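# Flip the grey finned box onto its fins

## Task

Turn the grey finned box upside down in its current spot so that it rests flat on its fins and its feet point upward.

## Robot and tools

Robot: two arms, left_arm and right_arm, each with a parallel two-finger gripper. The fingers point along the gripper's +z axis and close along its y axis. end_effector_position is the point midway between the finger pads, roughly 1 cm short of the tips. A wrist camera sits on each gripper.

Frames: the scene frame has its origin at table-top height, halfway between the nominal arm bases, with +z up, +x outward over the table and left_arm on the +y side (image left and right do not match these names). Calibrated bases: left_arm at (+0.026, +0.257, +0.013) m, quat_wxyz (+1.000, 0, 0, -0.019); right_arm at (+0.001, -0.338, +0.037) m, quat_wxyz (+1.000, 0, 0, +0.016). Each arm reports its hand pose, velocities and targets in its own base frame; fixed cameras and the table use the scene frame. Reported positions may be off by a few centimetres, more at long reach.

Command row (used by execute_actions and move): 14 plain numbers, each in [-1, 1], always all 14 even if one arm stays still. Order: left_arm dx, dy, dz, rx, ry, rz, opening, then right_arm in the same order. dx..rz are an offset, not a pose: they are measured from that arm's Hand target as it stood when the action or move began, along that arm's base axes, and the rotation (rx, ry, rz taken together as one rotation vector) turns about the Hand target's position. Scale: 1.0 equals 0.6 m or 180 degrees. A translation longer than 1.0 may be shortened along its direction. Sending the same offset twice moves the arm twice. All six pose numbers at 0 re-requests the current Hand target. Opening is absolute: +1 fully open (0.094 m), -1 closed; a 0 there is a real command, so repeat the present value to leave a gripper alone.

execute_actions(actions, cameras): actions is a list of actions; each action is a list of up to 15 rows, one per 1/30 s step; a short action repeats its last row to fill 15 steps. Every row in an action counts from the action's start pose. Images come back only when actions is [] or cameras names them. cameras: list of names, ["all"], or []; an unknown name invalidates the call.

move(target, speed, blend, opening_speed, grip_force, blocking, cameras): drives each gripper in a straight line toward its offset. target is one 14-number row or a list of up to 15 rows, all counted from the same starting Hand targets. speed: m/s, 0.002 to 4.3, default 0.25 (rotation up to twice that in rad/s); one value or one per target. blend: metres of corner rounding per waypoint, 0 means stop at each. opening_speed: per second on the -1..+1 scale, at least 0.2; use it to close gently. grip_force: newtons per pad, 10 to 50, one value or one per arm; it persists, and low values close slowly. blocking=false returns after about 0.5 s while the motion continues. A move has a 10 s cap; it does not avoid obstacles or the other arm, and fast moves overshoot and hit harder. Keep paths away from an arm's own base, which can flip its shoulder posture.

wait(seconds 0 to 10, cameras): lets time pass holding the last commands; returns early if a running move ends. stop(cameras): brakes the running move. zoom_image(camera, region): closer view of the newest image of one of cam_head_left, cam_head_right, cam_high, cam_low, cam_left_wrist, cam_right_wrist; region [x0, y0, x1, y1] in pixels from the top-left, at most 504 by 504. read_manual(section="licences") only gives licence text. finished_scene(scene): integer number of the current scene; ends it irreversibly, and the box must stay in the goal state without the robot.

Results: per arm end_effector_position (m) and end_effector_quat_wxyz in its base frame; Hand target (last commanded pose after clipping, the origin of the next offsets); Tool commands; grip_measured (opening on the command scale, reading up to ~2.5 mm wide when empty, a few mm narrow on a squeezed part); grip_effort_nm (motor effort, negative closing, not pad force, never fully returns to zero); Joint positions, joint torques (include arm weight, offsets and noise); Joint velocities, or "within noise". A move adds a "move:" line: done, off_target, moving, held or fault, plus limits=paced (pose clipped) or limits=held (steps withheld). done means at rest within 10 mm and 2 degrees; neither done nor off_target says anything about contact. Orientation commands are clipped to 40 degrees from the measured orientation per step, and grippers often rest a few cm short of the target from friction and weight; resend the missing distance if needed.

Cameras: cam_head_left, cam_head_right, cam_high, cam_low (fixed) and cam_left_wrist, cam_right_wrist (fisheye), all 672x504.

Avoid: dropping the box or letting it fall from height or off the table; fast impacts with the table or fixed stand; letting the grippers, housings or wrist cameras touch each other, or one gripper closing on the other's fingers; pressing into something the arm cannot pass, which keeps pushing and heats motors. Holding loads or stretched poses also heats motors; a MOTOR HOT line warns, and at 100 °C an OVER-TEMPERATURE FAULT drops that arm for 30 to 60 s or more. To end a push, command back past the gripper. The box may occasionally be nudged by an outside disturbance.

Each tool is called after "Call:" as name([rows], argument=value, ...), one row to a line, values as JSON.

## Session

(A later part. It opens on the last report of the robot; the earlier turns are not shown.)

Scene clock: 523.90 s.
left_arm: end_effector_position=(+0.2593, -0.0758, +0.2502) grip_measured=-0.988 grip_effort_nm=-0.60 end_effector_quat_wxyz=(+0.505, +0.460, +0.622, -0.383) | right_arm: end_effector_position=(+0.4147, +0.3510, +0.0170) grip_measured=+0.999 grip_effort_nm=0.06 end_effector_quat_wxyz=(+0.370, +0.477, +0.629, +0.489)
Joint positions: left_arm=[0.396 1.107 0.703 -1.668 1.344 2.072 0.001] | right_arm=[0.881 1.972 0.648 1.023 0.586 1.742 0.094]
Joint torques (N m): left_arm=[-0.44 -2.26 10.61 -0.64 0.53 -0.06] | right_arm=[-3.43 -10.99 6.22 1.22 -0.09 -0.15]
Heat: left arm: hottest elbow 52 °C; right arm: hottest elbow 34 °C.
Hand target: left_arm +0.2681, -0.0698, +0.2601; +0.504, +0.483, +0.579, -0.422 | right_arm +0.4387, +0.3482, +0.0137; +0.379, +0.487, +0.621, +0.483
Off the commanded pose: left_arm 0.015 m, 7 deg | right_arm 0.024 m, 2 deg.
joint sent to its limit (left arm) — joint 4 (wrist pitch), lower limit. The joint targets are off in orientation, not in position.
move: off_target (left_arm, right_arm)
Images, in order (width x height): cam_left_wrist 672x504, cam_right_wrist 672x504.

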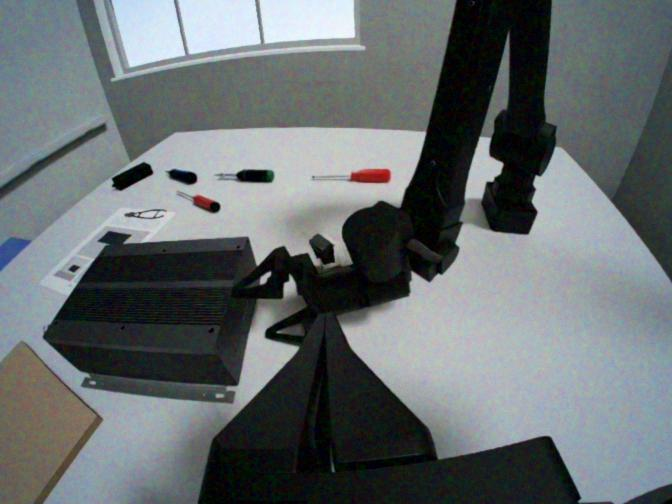

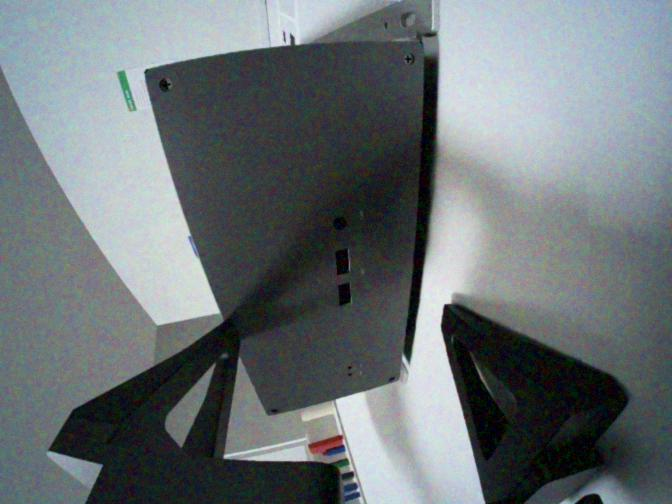

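Call:
move([
  [0,0,0,0,0,0,-1,-0.09,-0.022,0.01,0,0,0,1],
  [0,0,0,0,0,0,-1,-0.09,-0.022,0.0,0.0025,-0.009,0,1],
], speed=0.05, cameras=["cam_right_wrist"])

Call:
zoom_image(camera="cam_right_wrist", region=[300, 200, 600, 500])

Scene clock: 552.70 s.
left_arm: end_effector_position=(+0.2593, -0.0758, +0.2502) grip_measured=-0.988 grip_effort_nm=-0.60 end_effector_quat_wxyz=(+0.505, +0.460, +0.622, -0.383) | right_arm: end_effector_position=(+0.3903, +0.3305, +0.0195) grip_measured=+0.999 grip_effort_nm=0.06 end_effector_quat_wxyz=(+0.387, +0.488, +0.608, +0.493)
Joint positions: left_arm=[0.396 1.107 0.703 -1.668 1.344 2.072 0.001] | right_arm=[0.916 1.968 0.571 1.119 0.668 1.755 0.094]
Joint torques (N m): left_arm=[-0.5 -2.43 10.58 -0.65 0.53 -0.07] | right_arm=[1.49 -9.23 2.33 2.61 0.17 -0.11]
Heat: left arm: hottest elbow 52 °C; right arm: hottest elbow 35 °C.
Hand target: left_arm +0.2681, -0.0698, +0.2601; +0.504, +0.483, +0.579, -0.422 | right_arm +0.3847, +0.3350, +0.0136; +0.385, +0.482, +0.614, +0.492
Off the commanded pose: left_arm 0.015 m, 7 deg | right_arm 0.009 m, 1 deg.
joint sent to its limit (left arm) — joint 4 (wrist pitch), lower limit. The joint targets are off in orientation, not in position.
move: off_target (left_arm)
Images, in order (width x height): cam_right_wrist 672x504.

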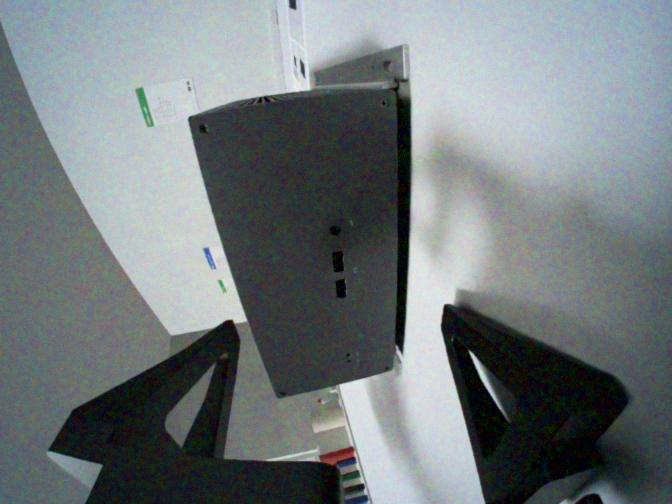

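Scaled by 1.680 from the camera's 672x504 image, which has a finer 960x720 frame.

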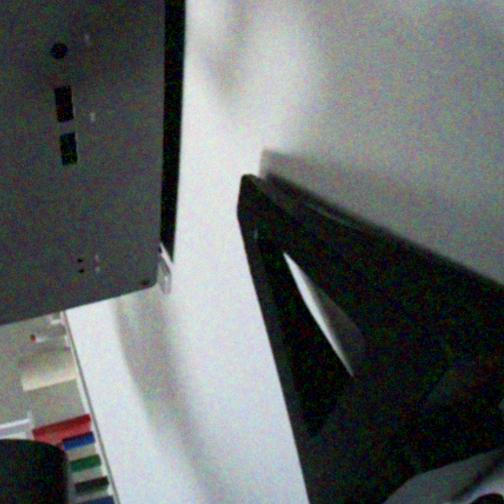

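Call:
move([
  [0,0,0,0,0,0,-1,0.07,0.017,0.0025,0.001,-0.004,0,1],
], speed=0.05, cameras=["cam_right_wrist"])

Call:
zoom_image(camera="cam_right_wrist", region=[150, 200, 550, 500])

Scene clock: 561.23 s.
left_arm: end_effector_position=(+0.2593, -0.0758, +0.2502) grip_measured=-0.988 grip_effort_nm=-0.60 end_effector_quat_wxyz=(+0.505, +0.460, +0.622, -0.383) | right_arm: end_effector_position=(+0.4180, +0.3466, +0.0212) grip_measured=+0.999 grip_effort_nm=0.06 end_effector_quat_wxyz=(+0.384, +0.478, +0.608, +0.504)
Joint positions: left_arm=[0.396 1.107 0.703 -1.668 1.344 2.072 0.001] | right_arm=[0.878 2.001 0.646 1.113 0.61 1.726 0.094]
Joint torques (N m): left_arm=[-0.56 -2.37 10.59 -0.59 0.54 -0.06] | right_arm=[-2.9 -11.22 4.12 1.72 -0.1 -0.22]
Heat: left arm: hottest elbow 52 °C; right arm: hottest elbow 34 °C.
Hand target: left_arm +0.2681, -0.0698, +0.2601; +0.504, +0.483, +0.579, -0.422 | right_arm +0.4266, +0.3453, +0.0151; +0.388, +0.479, +0.611, +0.497
Off the commanded pose: left_arm 0.015 m, 7 deg | right_arm 0.011 m, 1 deg.
joint sent to its limit (left arm) — joint 4 (wrist pitch), lower limit. The joint targets are off in orientation, not in position.
move: off_target (left_arm, right_arm)
Images, in order (width x height): cam_right_wrist 672x504.

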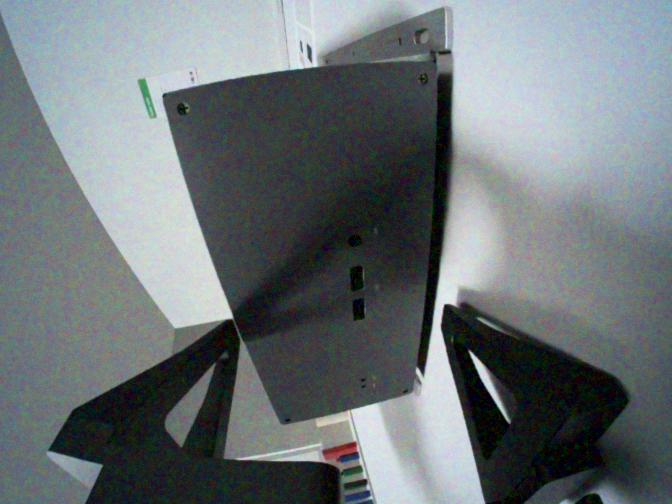

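Scaled by 1.260 from the camera's 672x504 image, which has a finer 960x720 frame.

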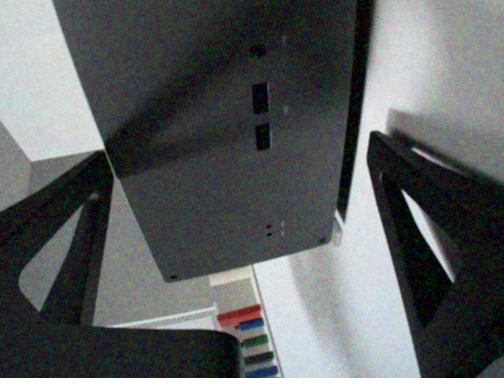

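Call:
move([
  [0,0,0,0,0,0,-1,0.045,0.011,0,-0.001,0.004,0,1],
], speed=0.05, cameras=["cam_right_wrist","cam_left_wrist"])

Call:
zoom_image(camera="cam_right_wrist", region=[150, 200, 550, 500])

Scene clock: 569.33 s.
left_arm: end_effector_position=(+0.2593, -0.0758, +0.2502) grip_measured=-0.988 grip_effort_nm=-0.60 end_effector_quat_wxyz=(+0.505, +0.460, +0.622, -0.383) | right_arm: end_effector_position=(+0.4392, +0.3526, +0.0204) grip_measured=+0.999 grip_effort_nm=0.04 end_effector_quat_wxyz=(+0.380, +0.479, +0.613, +0.500)
Joint positions: left_arm=[0.396 1.107 0.703 -1.668 1.344 2.072 0.001] | right_arm=[0.845 2.008 0.697 1.058 0.572 1.723 0.094]
Joint torques (N m): left_arm=[-0.38 -2.49 10.61 -0.65 0.54 -0.09] | right_arm=[-1.9 -11.11 5.42 1.29 -0.15 -0.18]
Heat: left arm: hottest elbow 52 °C; right arm: hottest elbow 35 °C.
Hand target: left_arm +0.2681, -0.0698, +0.2601; +0.504, +0.483, +0.579, -0.422 | right_arm +0.4536, +0.3519, +0.0151; +0.385, +0.482, +0.614, +0.493
Off the commanded pose: left_arm 0.015 m, 7 deg | right_arm 0.015 m, 1 deg.
joint sent to its limit (left arm) — joint 4 (wrist pitch), lower limit. The joint targets are off in orientation, not in position.
move: off_target (left_arm, right_arm)
Images, in order (width x height): cam_left_wrist 672x504, cam_right_wrist 672x504.

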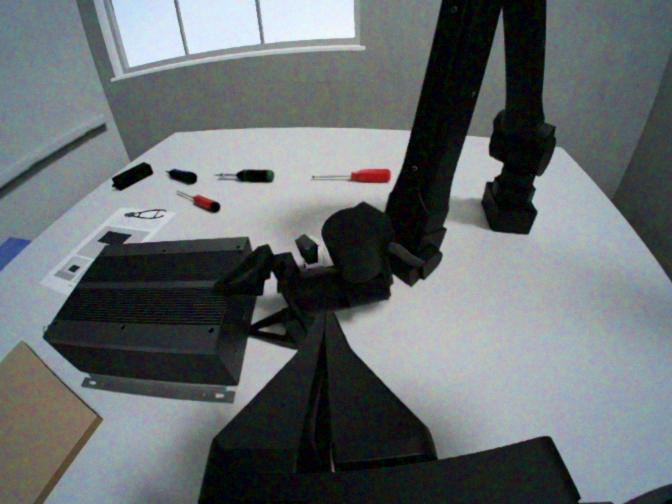

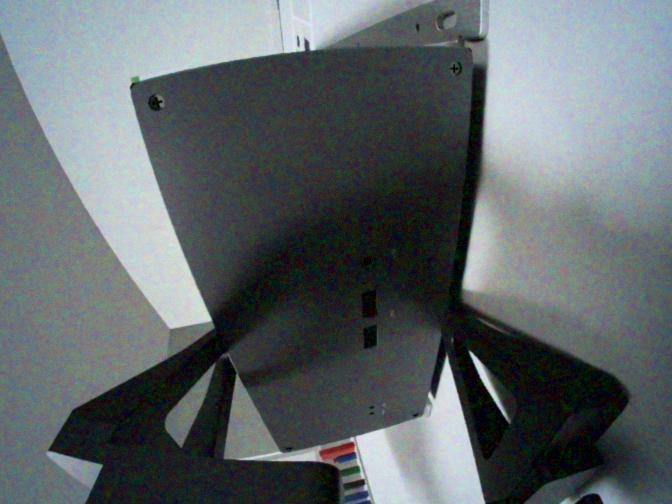

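Scaled by 1.260 from the camera's 672x504 image, which has a finer 960x720 frame.

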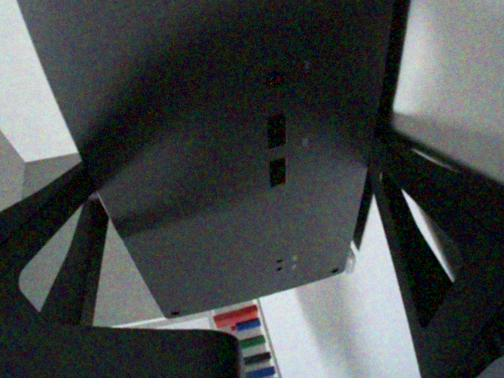

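Call:
move([
  [0,0,0,0,0,0,-1,0.03,0.008,-0.003,-0.001,0.004,0,1],
], speed=0.05, cameras=["cam_right_wrist","cam_left_wrist"])

Call:
zoom_image(camera="cam_right_wrist", region=[350, 200, 550, 400])

Call:
zoom_image(camera="cam_left_wrist", region=[150, 200, 400, 400])

Scene clock: 576.93 s.
left_arm: end_effector_position=(+0.2593, -0.0758, +0.2502) grip_measured=-0.988 grip_effort_nm=-0.60 end_effector_quat_wxyz=(+0.505, +0.460, +0.622, -0.383) | right_arm: end_effector_position=(+0.4503, +0.3584, +0.0204) grip_measured=+1.000 grip_effort_nm=-0.03 end_effector_quat_wxyz=(+0.376, +0.479, +0.617, +0.498)
Joint positions: left_arm=[0.396 1.107 0.703 -1.668 1.344 2.072 0.001] | right_arm=[0.832 2.011 0.729 1.019 0.552 1.724 0.094]
Joint torques (N m): left_arm=[-0.32 -2.32 10.59 -0.61 0.53 -0.07] | right_arm=[-3.19 -11.11 6.63 1.13 -0.31 -0.22]
Heat: left arm: hottest elbow 52 °C; right arm: hottest elbow 35 °C.
Hand target: left_arm +0.2681, -0.0698, +0.2601; +0.504, +0.483, +0.579, -0.422 | right_arm +0.4716, +0.3567, +0.0133; +0.382, +0.484, +0.617, +0.488
Off the commanded pose: left_arm 0.015 m, 7 deg | right_arm 0.022 m, 1 deg.
joint sent to its limit (left arm) — joint 4 (wrist pitch), lower limit. The joint targets are off in orientation, not in position.
move: off_target (left_arm, right_arm)
Images, in order (width x height): cam_left_wrist 672x504, cam_right_wrist 672x504.

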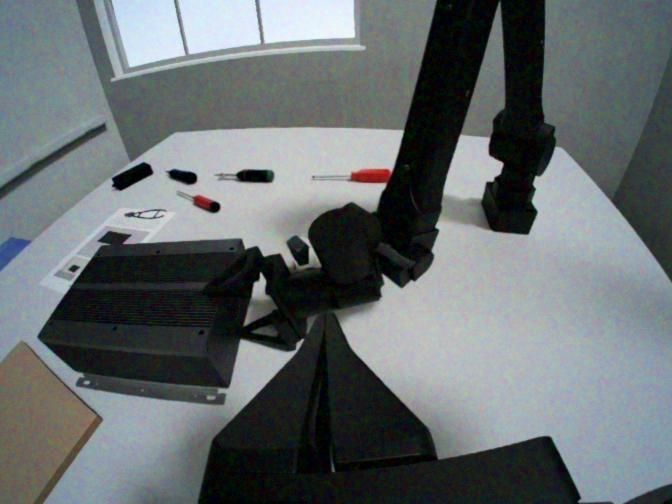

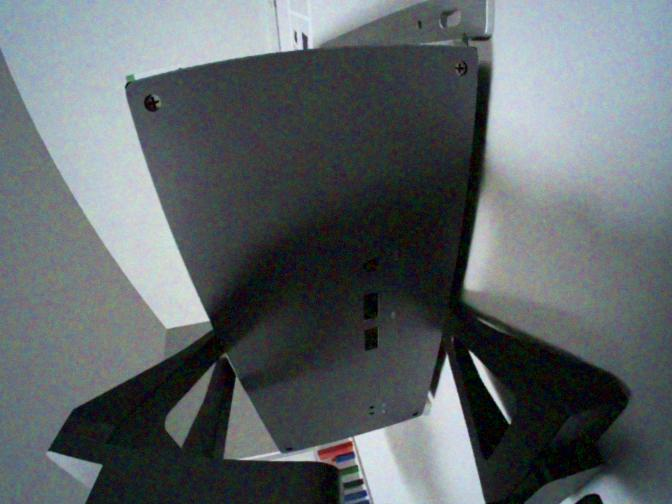

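Scaled by 2.520 from the camera's 672x504 image, which has a finer 960x720 frame.

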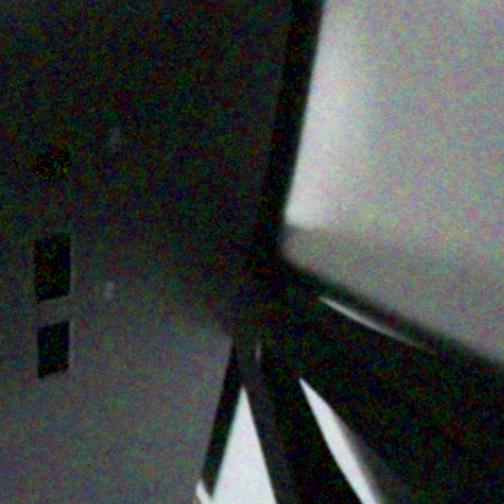

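Scaled by 2.016 from the camera's 672x504 image, which has a finer 960x720 frame.

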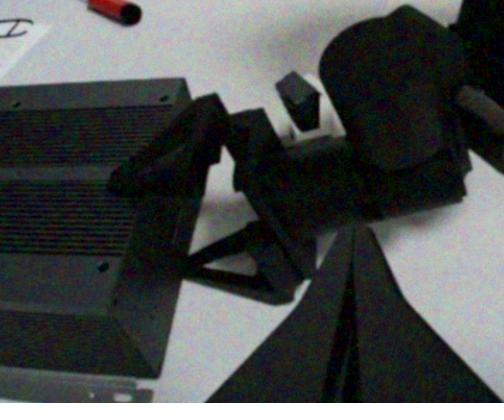

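Call:
move([
  [0,0,0,0,0,0,-1,0,0,0,0,0,0,0.86],
  [0,0,0,0,0,0,-1,0,0,0,0,0,0,0.7],
], opening_speed=0.2, cameras=["cam_right_wrist","cam_left_wrist"])

Call:
zoom_image(camera="cam_right_wrist", region=[350, 200, 550, 400])

Scene clock: 585.13 s.
left_arm: end_effector_position=(+0.2593, -0.0758, +0.2502) grip_measured=-0.988 grip_effort_nm=-0.60 end_effector_quat_wxyz=(+0.505, +0.460, +0.622, -0.383) | right_arm: end_effector_position=(+0.4503, +0.3584, +0.0204) grip_measured=+0.953 grip_effort_nm=-1.04 end_effector_quat_wxyz=(+0.376, +0.479, +0.617, +0.498)
Joint positions: left_arm=[0.396 1.107 0.703 -1.668 1.344 2.072 0.001] | right_arm=[0.832 2.011 0.729 1.019 0.552 1.724 0.092]
Joint torques (N m): left_arm=[-0.5 -2.37 10.61 -0.62 0.54 -0.07] | right_arm=[-3.37 -11.11 6.61 0.92 -0.32 -0.23]
Heat: left arm: hottest elbow 52 °C; right arm: hottest elbow 36 °C.
Hand target: left_arm +0.2681, -0.0698, +0.2601; +0.504, +0.483, +0.579, -0.422 | right_arm +0.4716, +0.3567, +0.0133; +0.382, +0.484, +0.617, +0.488
Off the commanded pose: left_arm 0.015 m, 7 deg | right_arm 0.023 m, 1 deg.
joint sent to its limit (left arm) — joint 4 (wrist pitch), lower limit. The joint targets are off in orientation, not in position.
move: off_target (left_arm, right_arm); target 2's new opening was sent with right_arm's hand 0.023 m and 1 deg from that target
Images, in order (width x height): cam_left_wrist 672x504, cam_right_wrist 672x504.

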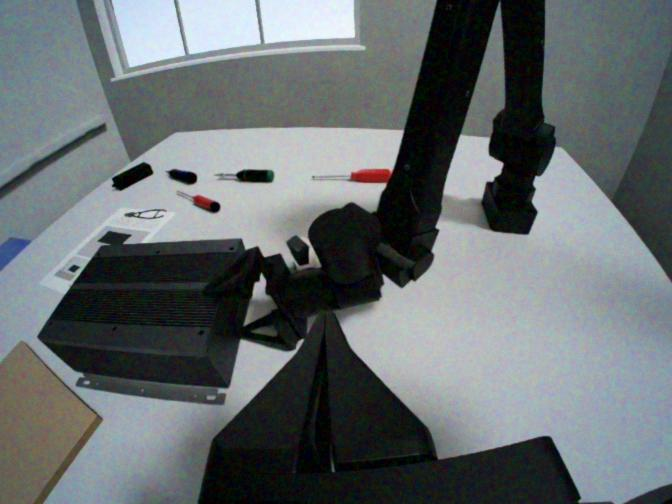

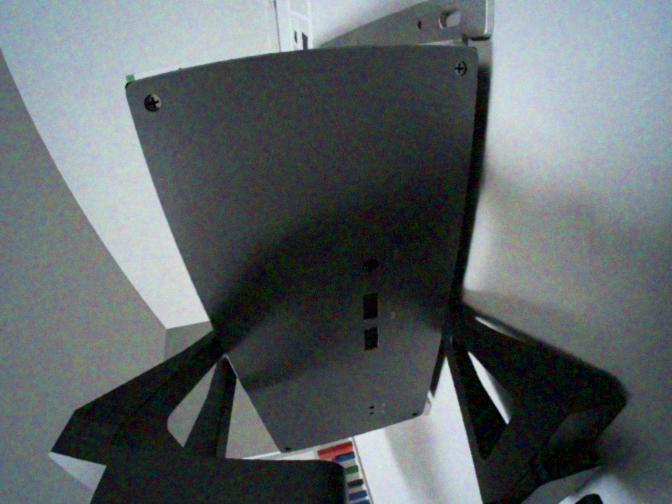

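Scaled by 2.520 from the camera's 672x504 image, which has a finer 960x720 frame.

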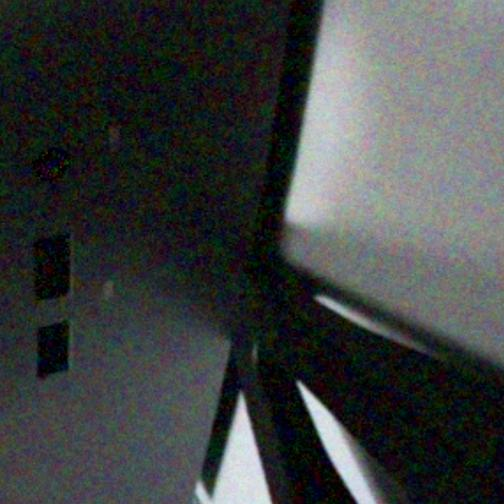

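Call:
move(target=[0,0,0,0,0,0,-1,0,0,0.06,0,0,0,0.7], speed=0.06, cameras=["cam_right_wrist","cam_left_wrist"])

Scene clock: 591.93 s.
left_arm: end_effector_position=(+0.2593, -0.0758, +0.2502) grip_measured=-0.988 grip_effort_nm=-0.60 end_effector_quat_wxyz=(+0.505, +0.460, +0.622, -0.383) | right_arm: end_effector_position=(+0.4545, +0.3551, +0.0287) grip_measured=+0.953 grip_effort_nm=-1.04 end_effector_quat_wxyz=(+0.372, +0.487, +0.625, +0.484)
Joint positions: left_arm=[0.396 1.107 0.703 -1.668 1.344 2.072 0.001] | right_arm=[0.822 1.96 0.733 0.923 0.548 1.74 0.092]
Joint torques (N m): left_arm=[-0.5 -2.2 10.58 -0.59 0.54 -0.07] | right_arm=[-3.02 -16.15 6.06 0.92 -0.09 -0.41]
Heat: left arm: hottest elbow 52 °C; right arm: hottest elbow 36 °C.
Hand target: left_arm +0.2681, -0.0698, +0.2601; +0.504, +0.483, +0.579, -0.422 | right_arm +0.4717, +0.3566, +0.0493; +0.382, +0.484, +0.617, +0.489
Off the commanded pose: left_arm 0.015 m, 7 deg | right_arm 0.027 m, 2 deg.
joint sent to its limit (left arm) — joint 4 (wrist pitch), lower limit. The joint targets are off in orientation, not in position.
move: off_target (left_arm, right_arm)
Images, in order (width x height): cam_left_wrist 672x504, cam_right_wrist 672x504.

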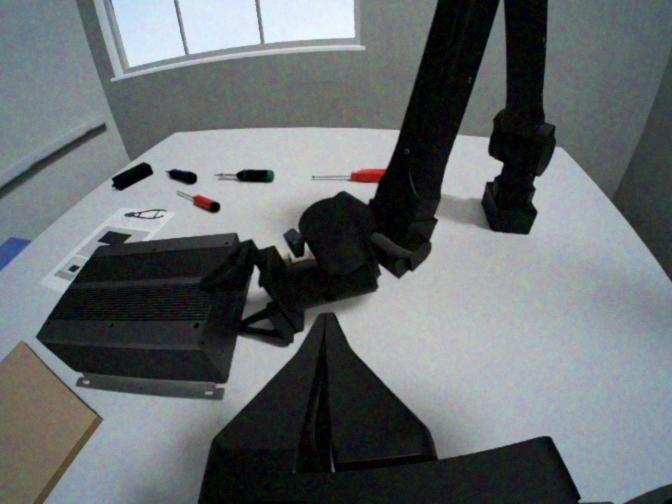

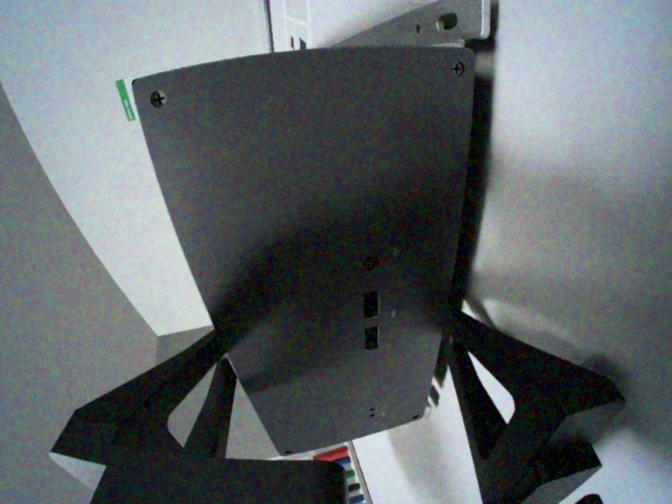

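Call:
move(target=[0,0,0,0,0,0,-1,0.0,0,0.08,0,0,0,0.7], speed=0.07, cameras=["cam_left_wrist"])

Scene clock: 598.47 s.
left_arm: end_effector_position=(+0.2593, -0.0758, +0.2502) grip_measured=-0.988 grip_effort_nm=-0.60 end_effector_quat_wxyz=(+0.505, +0.460, +0.622, -0.383) | right_arm: end_effector_position=(+0.4559, +0.3488, +0.0459) grip_measured=+0.952 grip_effort_nm=-1.04 end_effector_quat_wxyz=(+0.363, +0.499, +0.640, +0.458)
Joint positions: left_arm=[0.396 1.107 0.703 -1.668 1.344 2.072 0.001] | right_arm=[0.81 1.863 0.734 0.751 0.539 1.764 0.092]
Joint torques (N m): left_arm=[-0.38 -2.32 10.58 -0.61 0.53 -0.06] | right_arm=[-0.79 -19.14 6.49 2.33 0.38 -0.61]
Heat: left arm: hottest elbow 52 °C; right arm: hottest elbow 36 °C.
Hand target: left_arm +0.2681, -0.0698, +0.2601; +0.504, +0.483, +0.579, -0.422 | right_arm +0.4716, +0.3567, +0.0973; +0.382, +0.484, +0.617, +0.489
Off the commanded pose: left_arm 0.015 m, 7 deg | right_arm 0.054 m, 5 deg.
joint sent to its limit (left arm) — joint 4 (wrist pitch), lower limit. The joint targets are off in orientation, not in position.
move: off_target (left_arm, right_arm)
Images, in order (width x height): cam_left_wrist 672x504.

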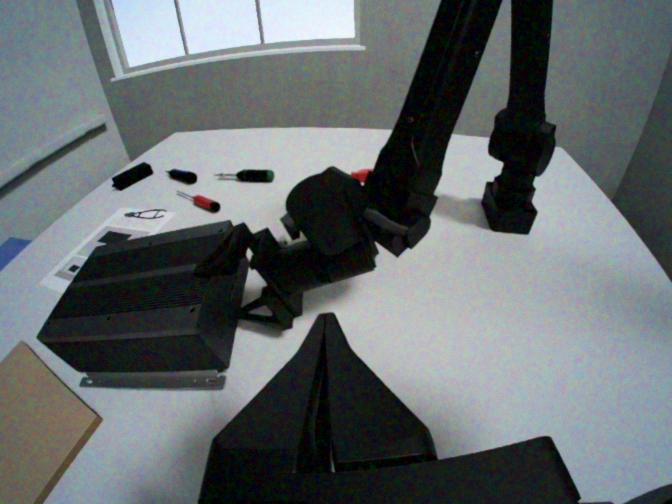

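Call:
move(target=[0,0,0,0,0,0,-1,-0.01,0,0.06,0.014,-0.054,0,0.7], speed=0.07, cameras=["cam_left_wrist","cam_right_wrist"])

Call:
zoom_image(camera="cam_left_wrist", region=[20, 150, 420, 400])

Scene clock: 643.80 s.
left_arm: end_effector_position=(+0.2593, -0.0758, +0.2502) grip_measured=-0.988 grip_effort_nm=-0.60 end_effector_quat_wxyz=(+0.505, +0.460, +0.622, -0.383) | right_arm: end_effector_position=(+0.4440, +0.3320, +0.0404) grip_measured=+0.952 grip_effort_nm=-1.04 end_effector_quat_wxyz=(+0.380, +0.491, +0.631, +0.465)
Joint positions: left_arm=[0.396 1.107 0.703 -1.668 1.344 2.072 0.001] | right_arm=[0.81 1.881 0.672 0.874 0.559 1.731 0.092]
Joint torques (N m): left_arm=[-0.44 -2.37 10.62 -0.59 0.53 -0.07] | right_arm=[0.38 -19.9 7.27 6.52 1.49 -1.21]
Heat: left arm: hottest elbow 52 °C; right arm: hottest elbow 37 °C.
Hand target: left_arm +0.2681, -0.0698, +0.2601; +0.504, +0.483, +0.579, -0.422 | right_arm +0.4657, +0.3567, +0.1334; +0.422, +0.449, +0.572, +0.541
Off the commanded pose: left_arm 0.015 m, 7 deg | right_arm 0.099 m, 13 deg.
joint sent to its limit (left arm) — joint 4 (wrist pitch), lower limit. The joint targets are off in orientation, not in position.
move: off_target (left_arm, right_arm)
Images, in order (width x height): cam_left_wrist 672x504, cam_right_wrist 672x504.

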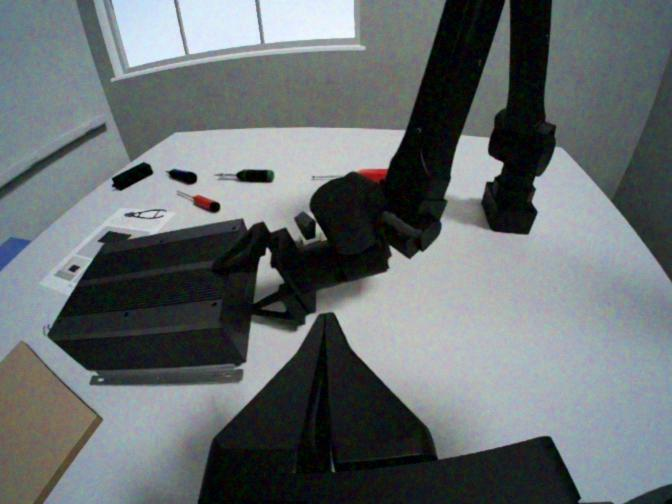

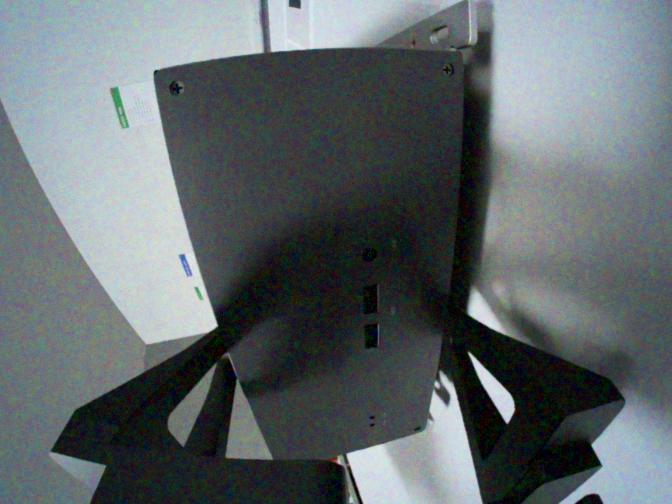

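Scaled by 1.260 from the camera's 672x504 image, which has a finer 960x720 frame.

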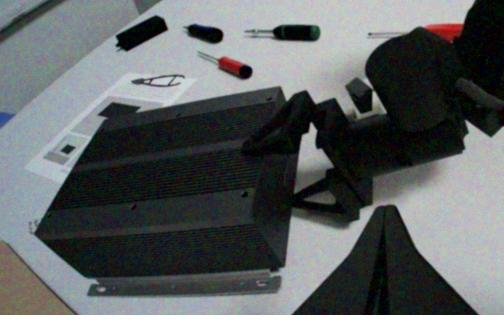

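Call:
move(target=[0,0,0,0,0,0,-1,-0.10,-0.02,-0.014,-0.010,0.044,0,0.7], speed=0.07, cameras=["cam_left_wrist","cam_right_wrist"])

Call:
zoom_image(camera="cam_left_wrist", region=[20, 150, 420, 400])

Scene clock: 655.87 s.
left_arm: end_effector_position=(+0.2593, -0.0758, +0.2502) grip_measured=-0.988 grip_effort_nm=-0.60 end_effector_quat_wxyz=(+0.505, +0.460, +0.622, -0.383) | right_arm: end_effector_position=(+0.3962, +0.3193, +0.0528) grip_measured=+0.952 grip_effort_nm=-1.04 end_effector_quat_wxyz=(+0.366, +0.510, +0.640, +0.443)
Joint positions: left_arm=[0.396 1.107 0.703 -1.668 1.344 2.072 0.001] | right_arm=[0.881 1.734 0.575 0.728 0.627 1.817 0.092]
Joint torques (N m): left_arm=[-0.32 -2.37 10.56 -0.61 0.53 -0.07] | right_arm=[0.85 -18.84 6.84 3.58 1.22 -0.91]
Heat: left arm: hottest elbow 52 °C; right arm: hottest elbow 37 °C.
Hand target: left_arm +0.2681, -0.0698, +0.2601; +0.504, +0.483, +0.579, -0.422 | right_arm +0.4057, +0.3445, +0.1248; +0.389, +0.479, +0.608, +0.500
Off the commanded pose: left_arm 0.015 m, 7 deg | right_arm 0.077 m, 9 deg.
joint sent to its limit (left arm) — joint 4 (wrist pitch), lower limit. The joint targets are off in orientation, not in position.
move: off_target (left_arm, right_arm)
Images, in order (width x height): cam_left_wrist 672x504, cam_right_wrist 672x504.

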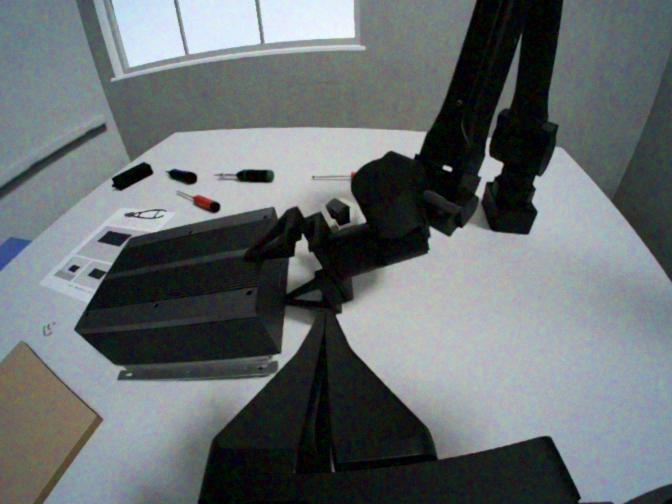

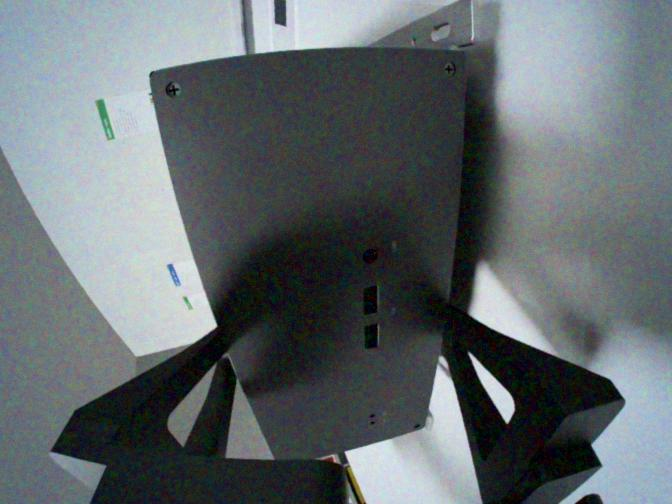

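Scaled by 1.260 from the camera's 672x504 image, which has a finer 960x720 frame.

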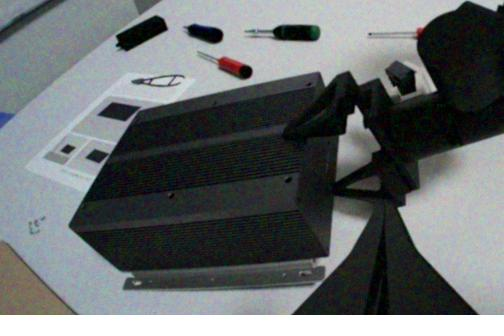

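Call:
move(target=[0,0,0,0,0,0,-1,-0.14,-0.035,0.05,-0.008,0.03,0,0.7], speed=0.08, cameras=["cam_left_wrist","cam_head_left"])

Scene clock: 664.00 s.
left_arm: end_effector_position=(+0.2593, -0.0758, +0.2502) grip_measured=-0.988 grip_effort_nm=-0.60 end_effector_quat_wxyz=(+0.505, +0.460, +0.622, -0.383) | right_arm: end_effector_position=(+0.3088, +0.2912, +0.0782) grip_measured=+0.952 grip_effort_nm=-1.04 end_effector_quat_wxyz=(+0.343, +0.528, +0.665, +0.402)
Joint positions: left_arm=[0.396 1.107 0.703 -1.668 1.344 2.072 0.001] | right_arm=[1.035 1.414 0.44 0.335 0.733 1.995 0.092]
Joint torques (N m): left_arm=[-0.5 -2.2 10.58 -0.62 0.55 -0.07] | right_arm=[1.14 -14.56 9.95 3.6 2.28 -1.18]
Heat: left arm: hottest elbow 52 °C; right arm: hottest elbow 37 °C.
Hand target: left_arm +0.2681, -0.0698, +0.2601; +0.504, +0.483, +0.579, -0.422 | right_arm +0.3216, +0.3236, +0.1548; +0.366, +0.497, +0.632, +0.469
Off the commanded pose: left_arm 0.015 m, 7 deg | right_arm 0.084 m, 10 deg.
joint sent to its limit (left arm) — joint 4 (wrist pitch), lower limit. The joint targets are off in orientation, not in position.
move: off_target (left_arm, right_arm)
Images, in order (width x height): cam_head_left 672x504, cam_left_wrist 672x504.

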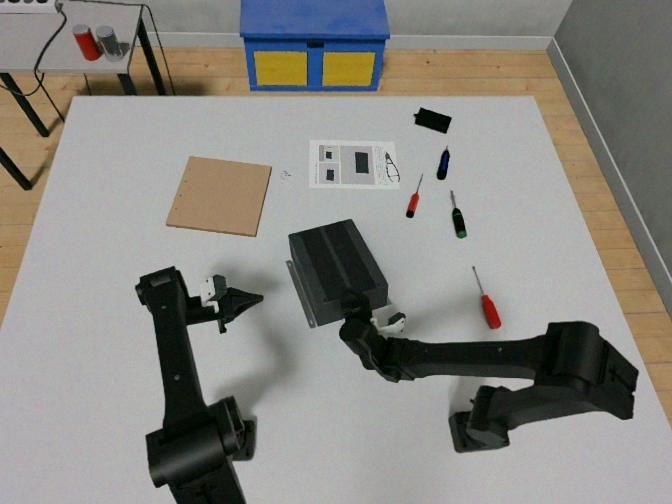

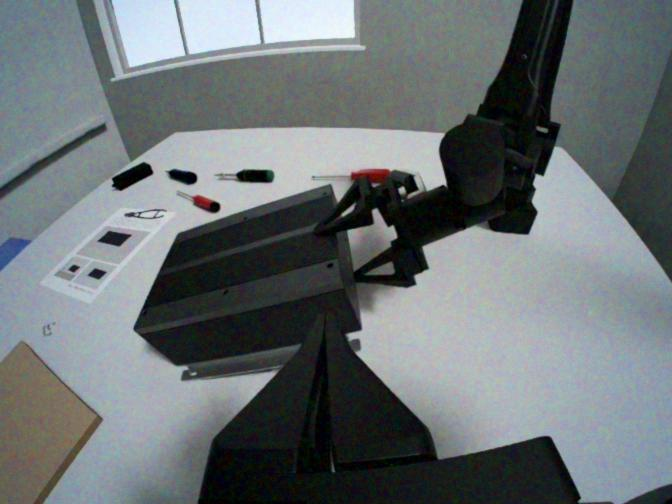

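Call:
move(target=[0,0,0,0,0,0,-1,0.11,0.028,0.115,-0.035,0.135,0,0.7], speed=0.1, cameras=["cam_left_wrist","cam_head_left"])

Scene clock: 680.33 s.
left_arm: end_effector_position=(+0.2593, -0.0758, +0.2502) grip_measured=-0.988 grip_effort_nm=-0.60 end_effector_quat_wxyz=(+0.505, +0.460, +0.622, -0.383) | right_arm: end_effector_position=(+0.3554, +0.3049, +0.1566) grip_measured=+0.952 grip_effort_nm=-1.04 end_effector_quat_wxyz=(+0.241, +0.582, +0.734, +0.254)
Joint positions: left_arm=[0.396 1.107 0.703 -1.668 1.344 2.072 0.001] | right_arm=[0.874 1.316 0.872 -0.554 0.455 2.079 0.092]
Joint torques (N m): left_arm=[-0.44 -2.32 10.59 -0.62 0.54 -0.07] | right_arm=[-0.97 -9.58 16.4 2.13 0.51 -0.61]
Heat: left arm: hottest elbow 52 °C; right arm: hottest elbow 39 °C.
Hand target: left_arm +0.2681, -0.0698, +0.2601; +0.504, +0.483, +0.579, -0.422 | right_arm +0.3877, +0.3405, +0.2239; +0.251, +0.564, +0.719, +0.319
Off the commanded pose: left_arm 0.015 m, 7 deg | right_arm 0.083 m, 8 deg.
joint sent to its limit (left arm) — joint 4 (wrist pitch), lower limit. The joint targets are off in orientation, not in position.
move: off_target (left_arm, right_arm)
Images, in order (width x height): cam_head_left 672x504, cam_left_wrist 672x504.

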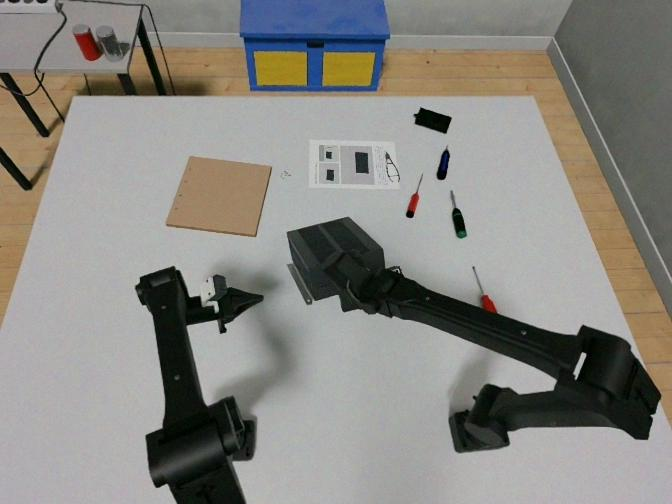

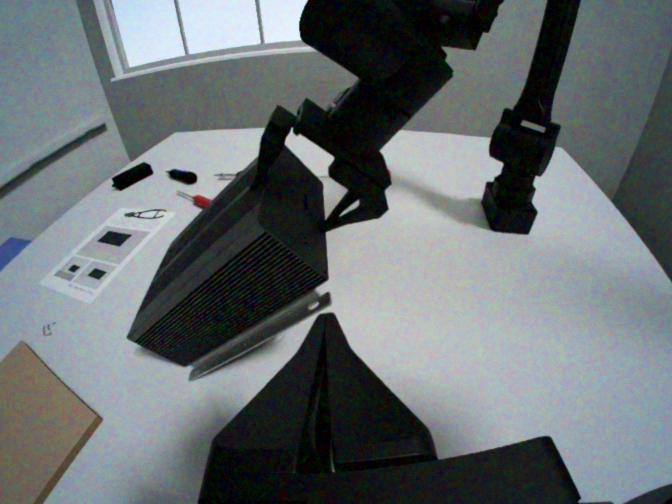

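Call:
move(target=[0,0,0,0,0,0,-1,0.19,0.045,0.06,-0.038,0.16,0,0.7], speed=0.1, cameras=["cam_left_wrist","cam_head_left"])

Scene clock: 692.77 s.
left_arm: end_effector_position=(+0.2593, -0.0758, +0.2502) grip_measured=-0.988 grip_effort_nm=-0.60 end_effector_quat_wxyz=(+0.505, +0.460, +0.622, -0.383) | right_arm: end_effector_position=(+0.4731, +0.3393, +0.2162) grip_measured=+0.952 grip_effort_nm=-1.04 end_effector_quat_wxyz=(+0.081, +0.620, +0.778, +0.058)
Joint positions: left_arm=[0.396 1.107 0.703 -1.668 1.344 2.072 0.001] | right_arm=[0.662 1.77 1.696 -1.344 0.13 1.998 0.092]
Joint torques (N m): left_arm=[-0.5 -2.37 10.58 -0.65 0.53 -0.06] | right_arm=[-0.15 -16.85 15.19 2.45 0.15 -0.21]
Heat: left arm: hottest elbow 52 °C; right arm: hottest elbow 43 °C.
Hand target: left_arm +0.2681, -0.0698, +0.2601; +0.504, +0.483, +0.579, -0.422 | right_arm +0.5016, +0.3675, +0.2599; +0.097, +0.609, +0.777, +0.126
Off the commanded pose: left_arm 0.015 m, 7 deg | right_arm 0.059 m, 8 deg.
joint sent to its limit (left arm) — joint 4 (wrist pitch), lower limit. The joint targets are off in orientation, not in position.
move: off_target (left_arm, right_arm)
Images, in order (width x height): cam_head_left 672x504, cam_left_wrist 672x504.

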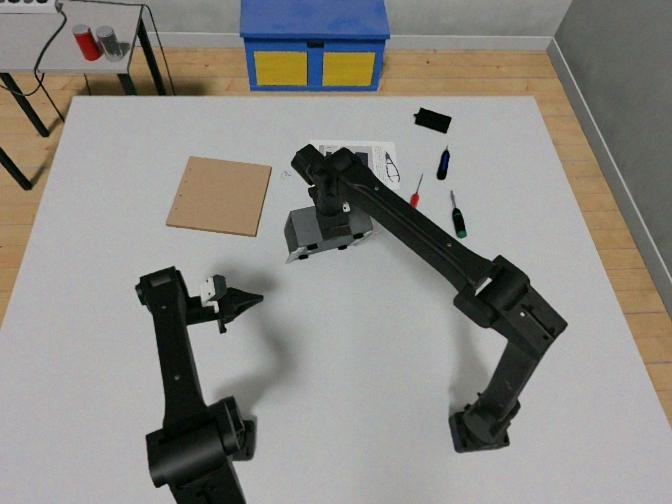

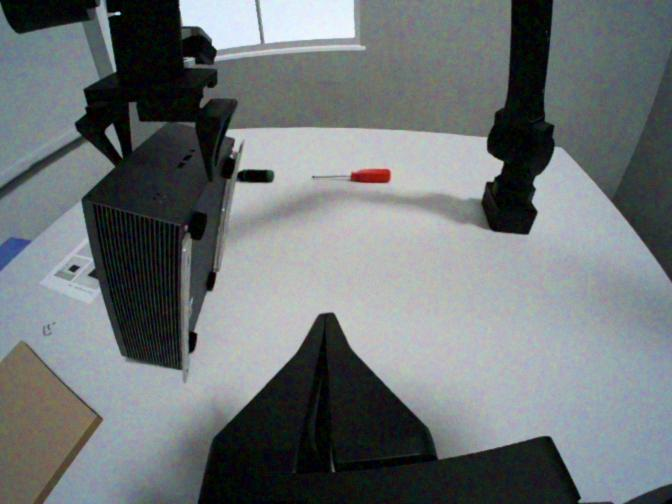

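Call:
move(target=[0,0,0,0,0,0,-1,0.105,0.02,-0.03,-0.02,0.085,0,0.7], speed=0.08, cameras=["cam_left_wrist","cam_head_left","cam_right_wrist"])

Scene clock: 711.37 s.
left_arm: end_effector_position=(+0.2593, -0.0758, +0.2502) grip_measured=-0.988 grip_effort_nm=-0.60 end_effector_quat_wxyz=(+0.505, +0.460, +0.622, -0.383) | right_arm: end_effector_position=(+0.5462, +0.3704, +0.2241) grip_measured=+0.949 grip_effort_nm=-1.04 end_effector_quat_wxyz=(-0.001, +0.619, +0.786, +0.013)
Joint positions: left_arm=[0.396 1.107 0.703 -1.668 1.344 2.072 0.001] | right_arm=[0.594 2.114 2.252 -1.685 -0.01 1.928 0.092]
Joint torques (N m): left_arm=[-0.32 -2.32 10.61 -0.64 0.54 -0.07] | right_arm=[-0.56 -17.61 14.26 0.32 0.94 -0.03]
Heat: left arm: hottest elbow 52 °C; right arm: hottest elbow 51 °C.
Hand target: left_arm +0.2681, -0.0698, +0.2601; +0.504, +0.483, +0.579, -0.422 | right_arm +0.5646, +0.3794, +0.2419; +0.012, +0.618, +0.786, +0.019
Off the commanded pose: left_arm 0.015 m, 7 deg | right_arm 0.027 m, 2 deg.
joint sent to its limit (left arm) — joint 4 (wrist pitch), lower limit. The joint targets are off in orientation, not in position.
joint sent to its limit (right arm) — joint 4 (wrist pitch), lower limit. The joint targets still meet the commanded pose.
move: off_target (left_arm, right_arm)
Images, in order (width x height): cam_head_left 672x504, cam_left_wrist 672x504, cam_right_wrist 672x504.

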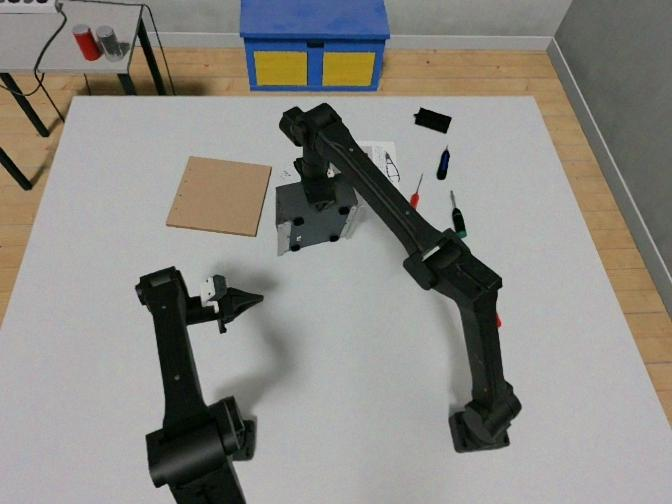

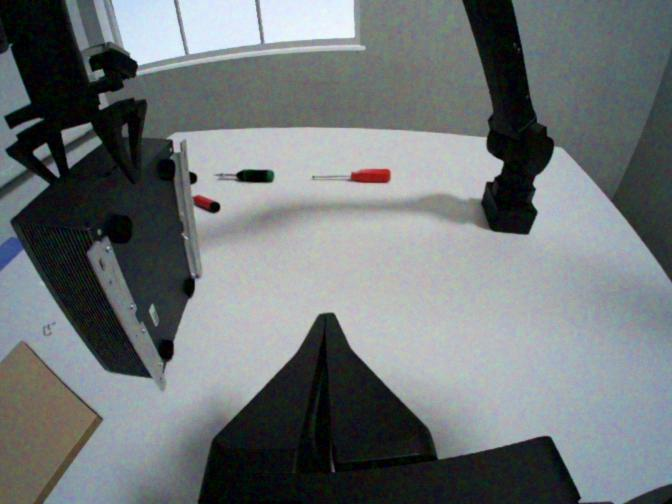

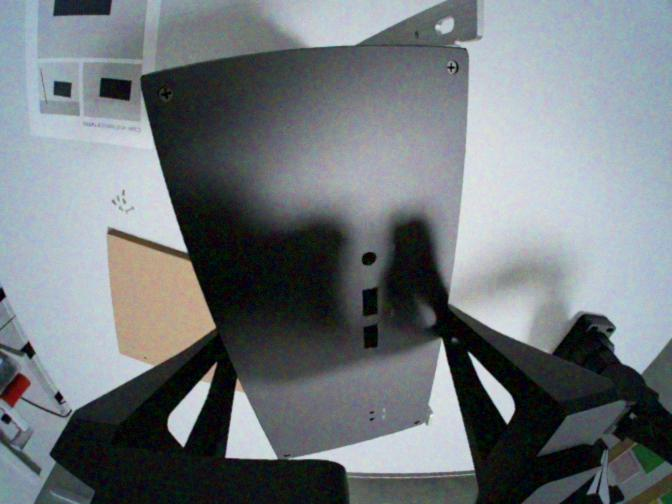

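Call:
move(target=[0,0,0,0,0,0,-1,0.0,0.0,-0.02,0,0,0,0.7], speed=0.04, cameras=["cam_left_wrist","cam_low"])

Call:
zoom_image(camera="cam_low", region=[200, 130, 450, 320])

Scene clock: 728.63 s.
left_arm: end_effector_position=(+0.2593, -0.0758, +0.2502) grip_measured=-0.988 grip_effort_nm=-0.60 end_effector_quat_wxyz=(+0.505, +0.460, +0.622, -0.383) | right_arm: end_effector_position=(+0.5462, +0.3704, +0.2236) grip_measured=+0.949 grip_effort_nm=-1.04 end_effector_quat_wxyz=(-0.001, +0.619, +0.786, +0.012)
Joint positions: left_arm=[0.396 1.107 0.703 -1.668 1.344 2.072 0.001] | right_arm=[0.594 2.115 2.252 -1.685 -0.01 1.928 0.092]
Joint torques (N m): left_arm=[-0.38 -2.32 10.59 -0.58 0.54 -0.07] | right_arm=[-0.09 -17.2 13.97 0.36 0.94 -0.06]
Heat: left arm: hottest elbow 52 °C; right arm: hottest elbow 52 °C.
Hand target: left_arm +0.2681, -0.0698, +0.2601; +0.504, +0.483, +0.579, -0.422 | right_arm +0.5646, +0.3794, +0.2299; +0.012, +0.618, +0.786, +0.019
Off the commanded pose: left_arm 0.015 m, 7 deg | right_arm 0.021 m, 2 deg.
joint sent to its limit (left arm) — joint 4 (wrist pitch), lower limit. The joint targets are off in orientation, not in position.
joint sent to its limit (right arm) — joint 4 (wrist pitch), lower limit. The joint targets still meet the commanded pose.
move: off_target (left_arm, right_arm)
Images, in order (width x height): cam_low 672x504, cam_left_wrist 672x504.

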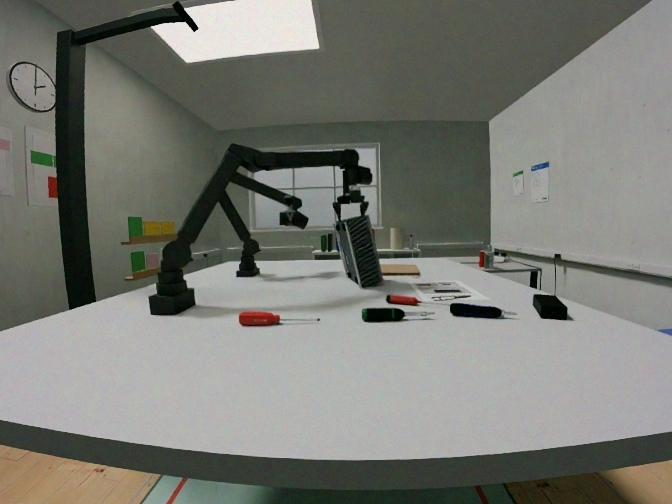

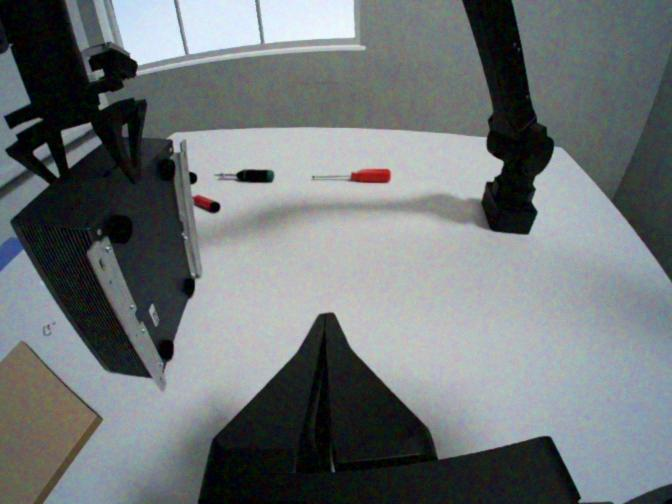

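Scaled by 2.016.

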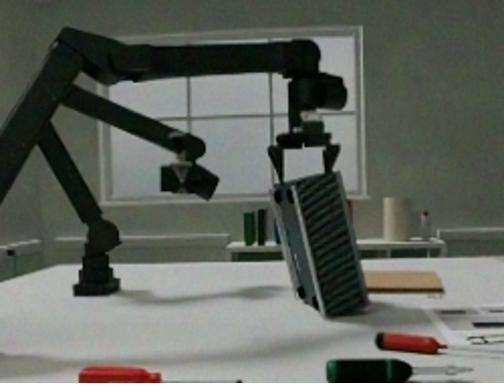

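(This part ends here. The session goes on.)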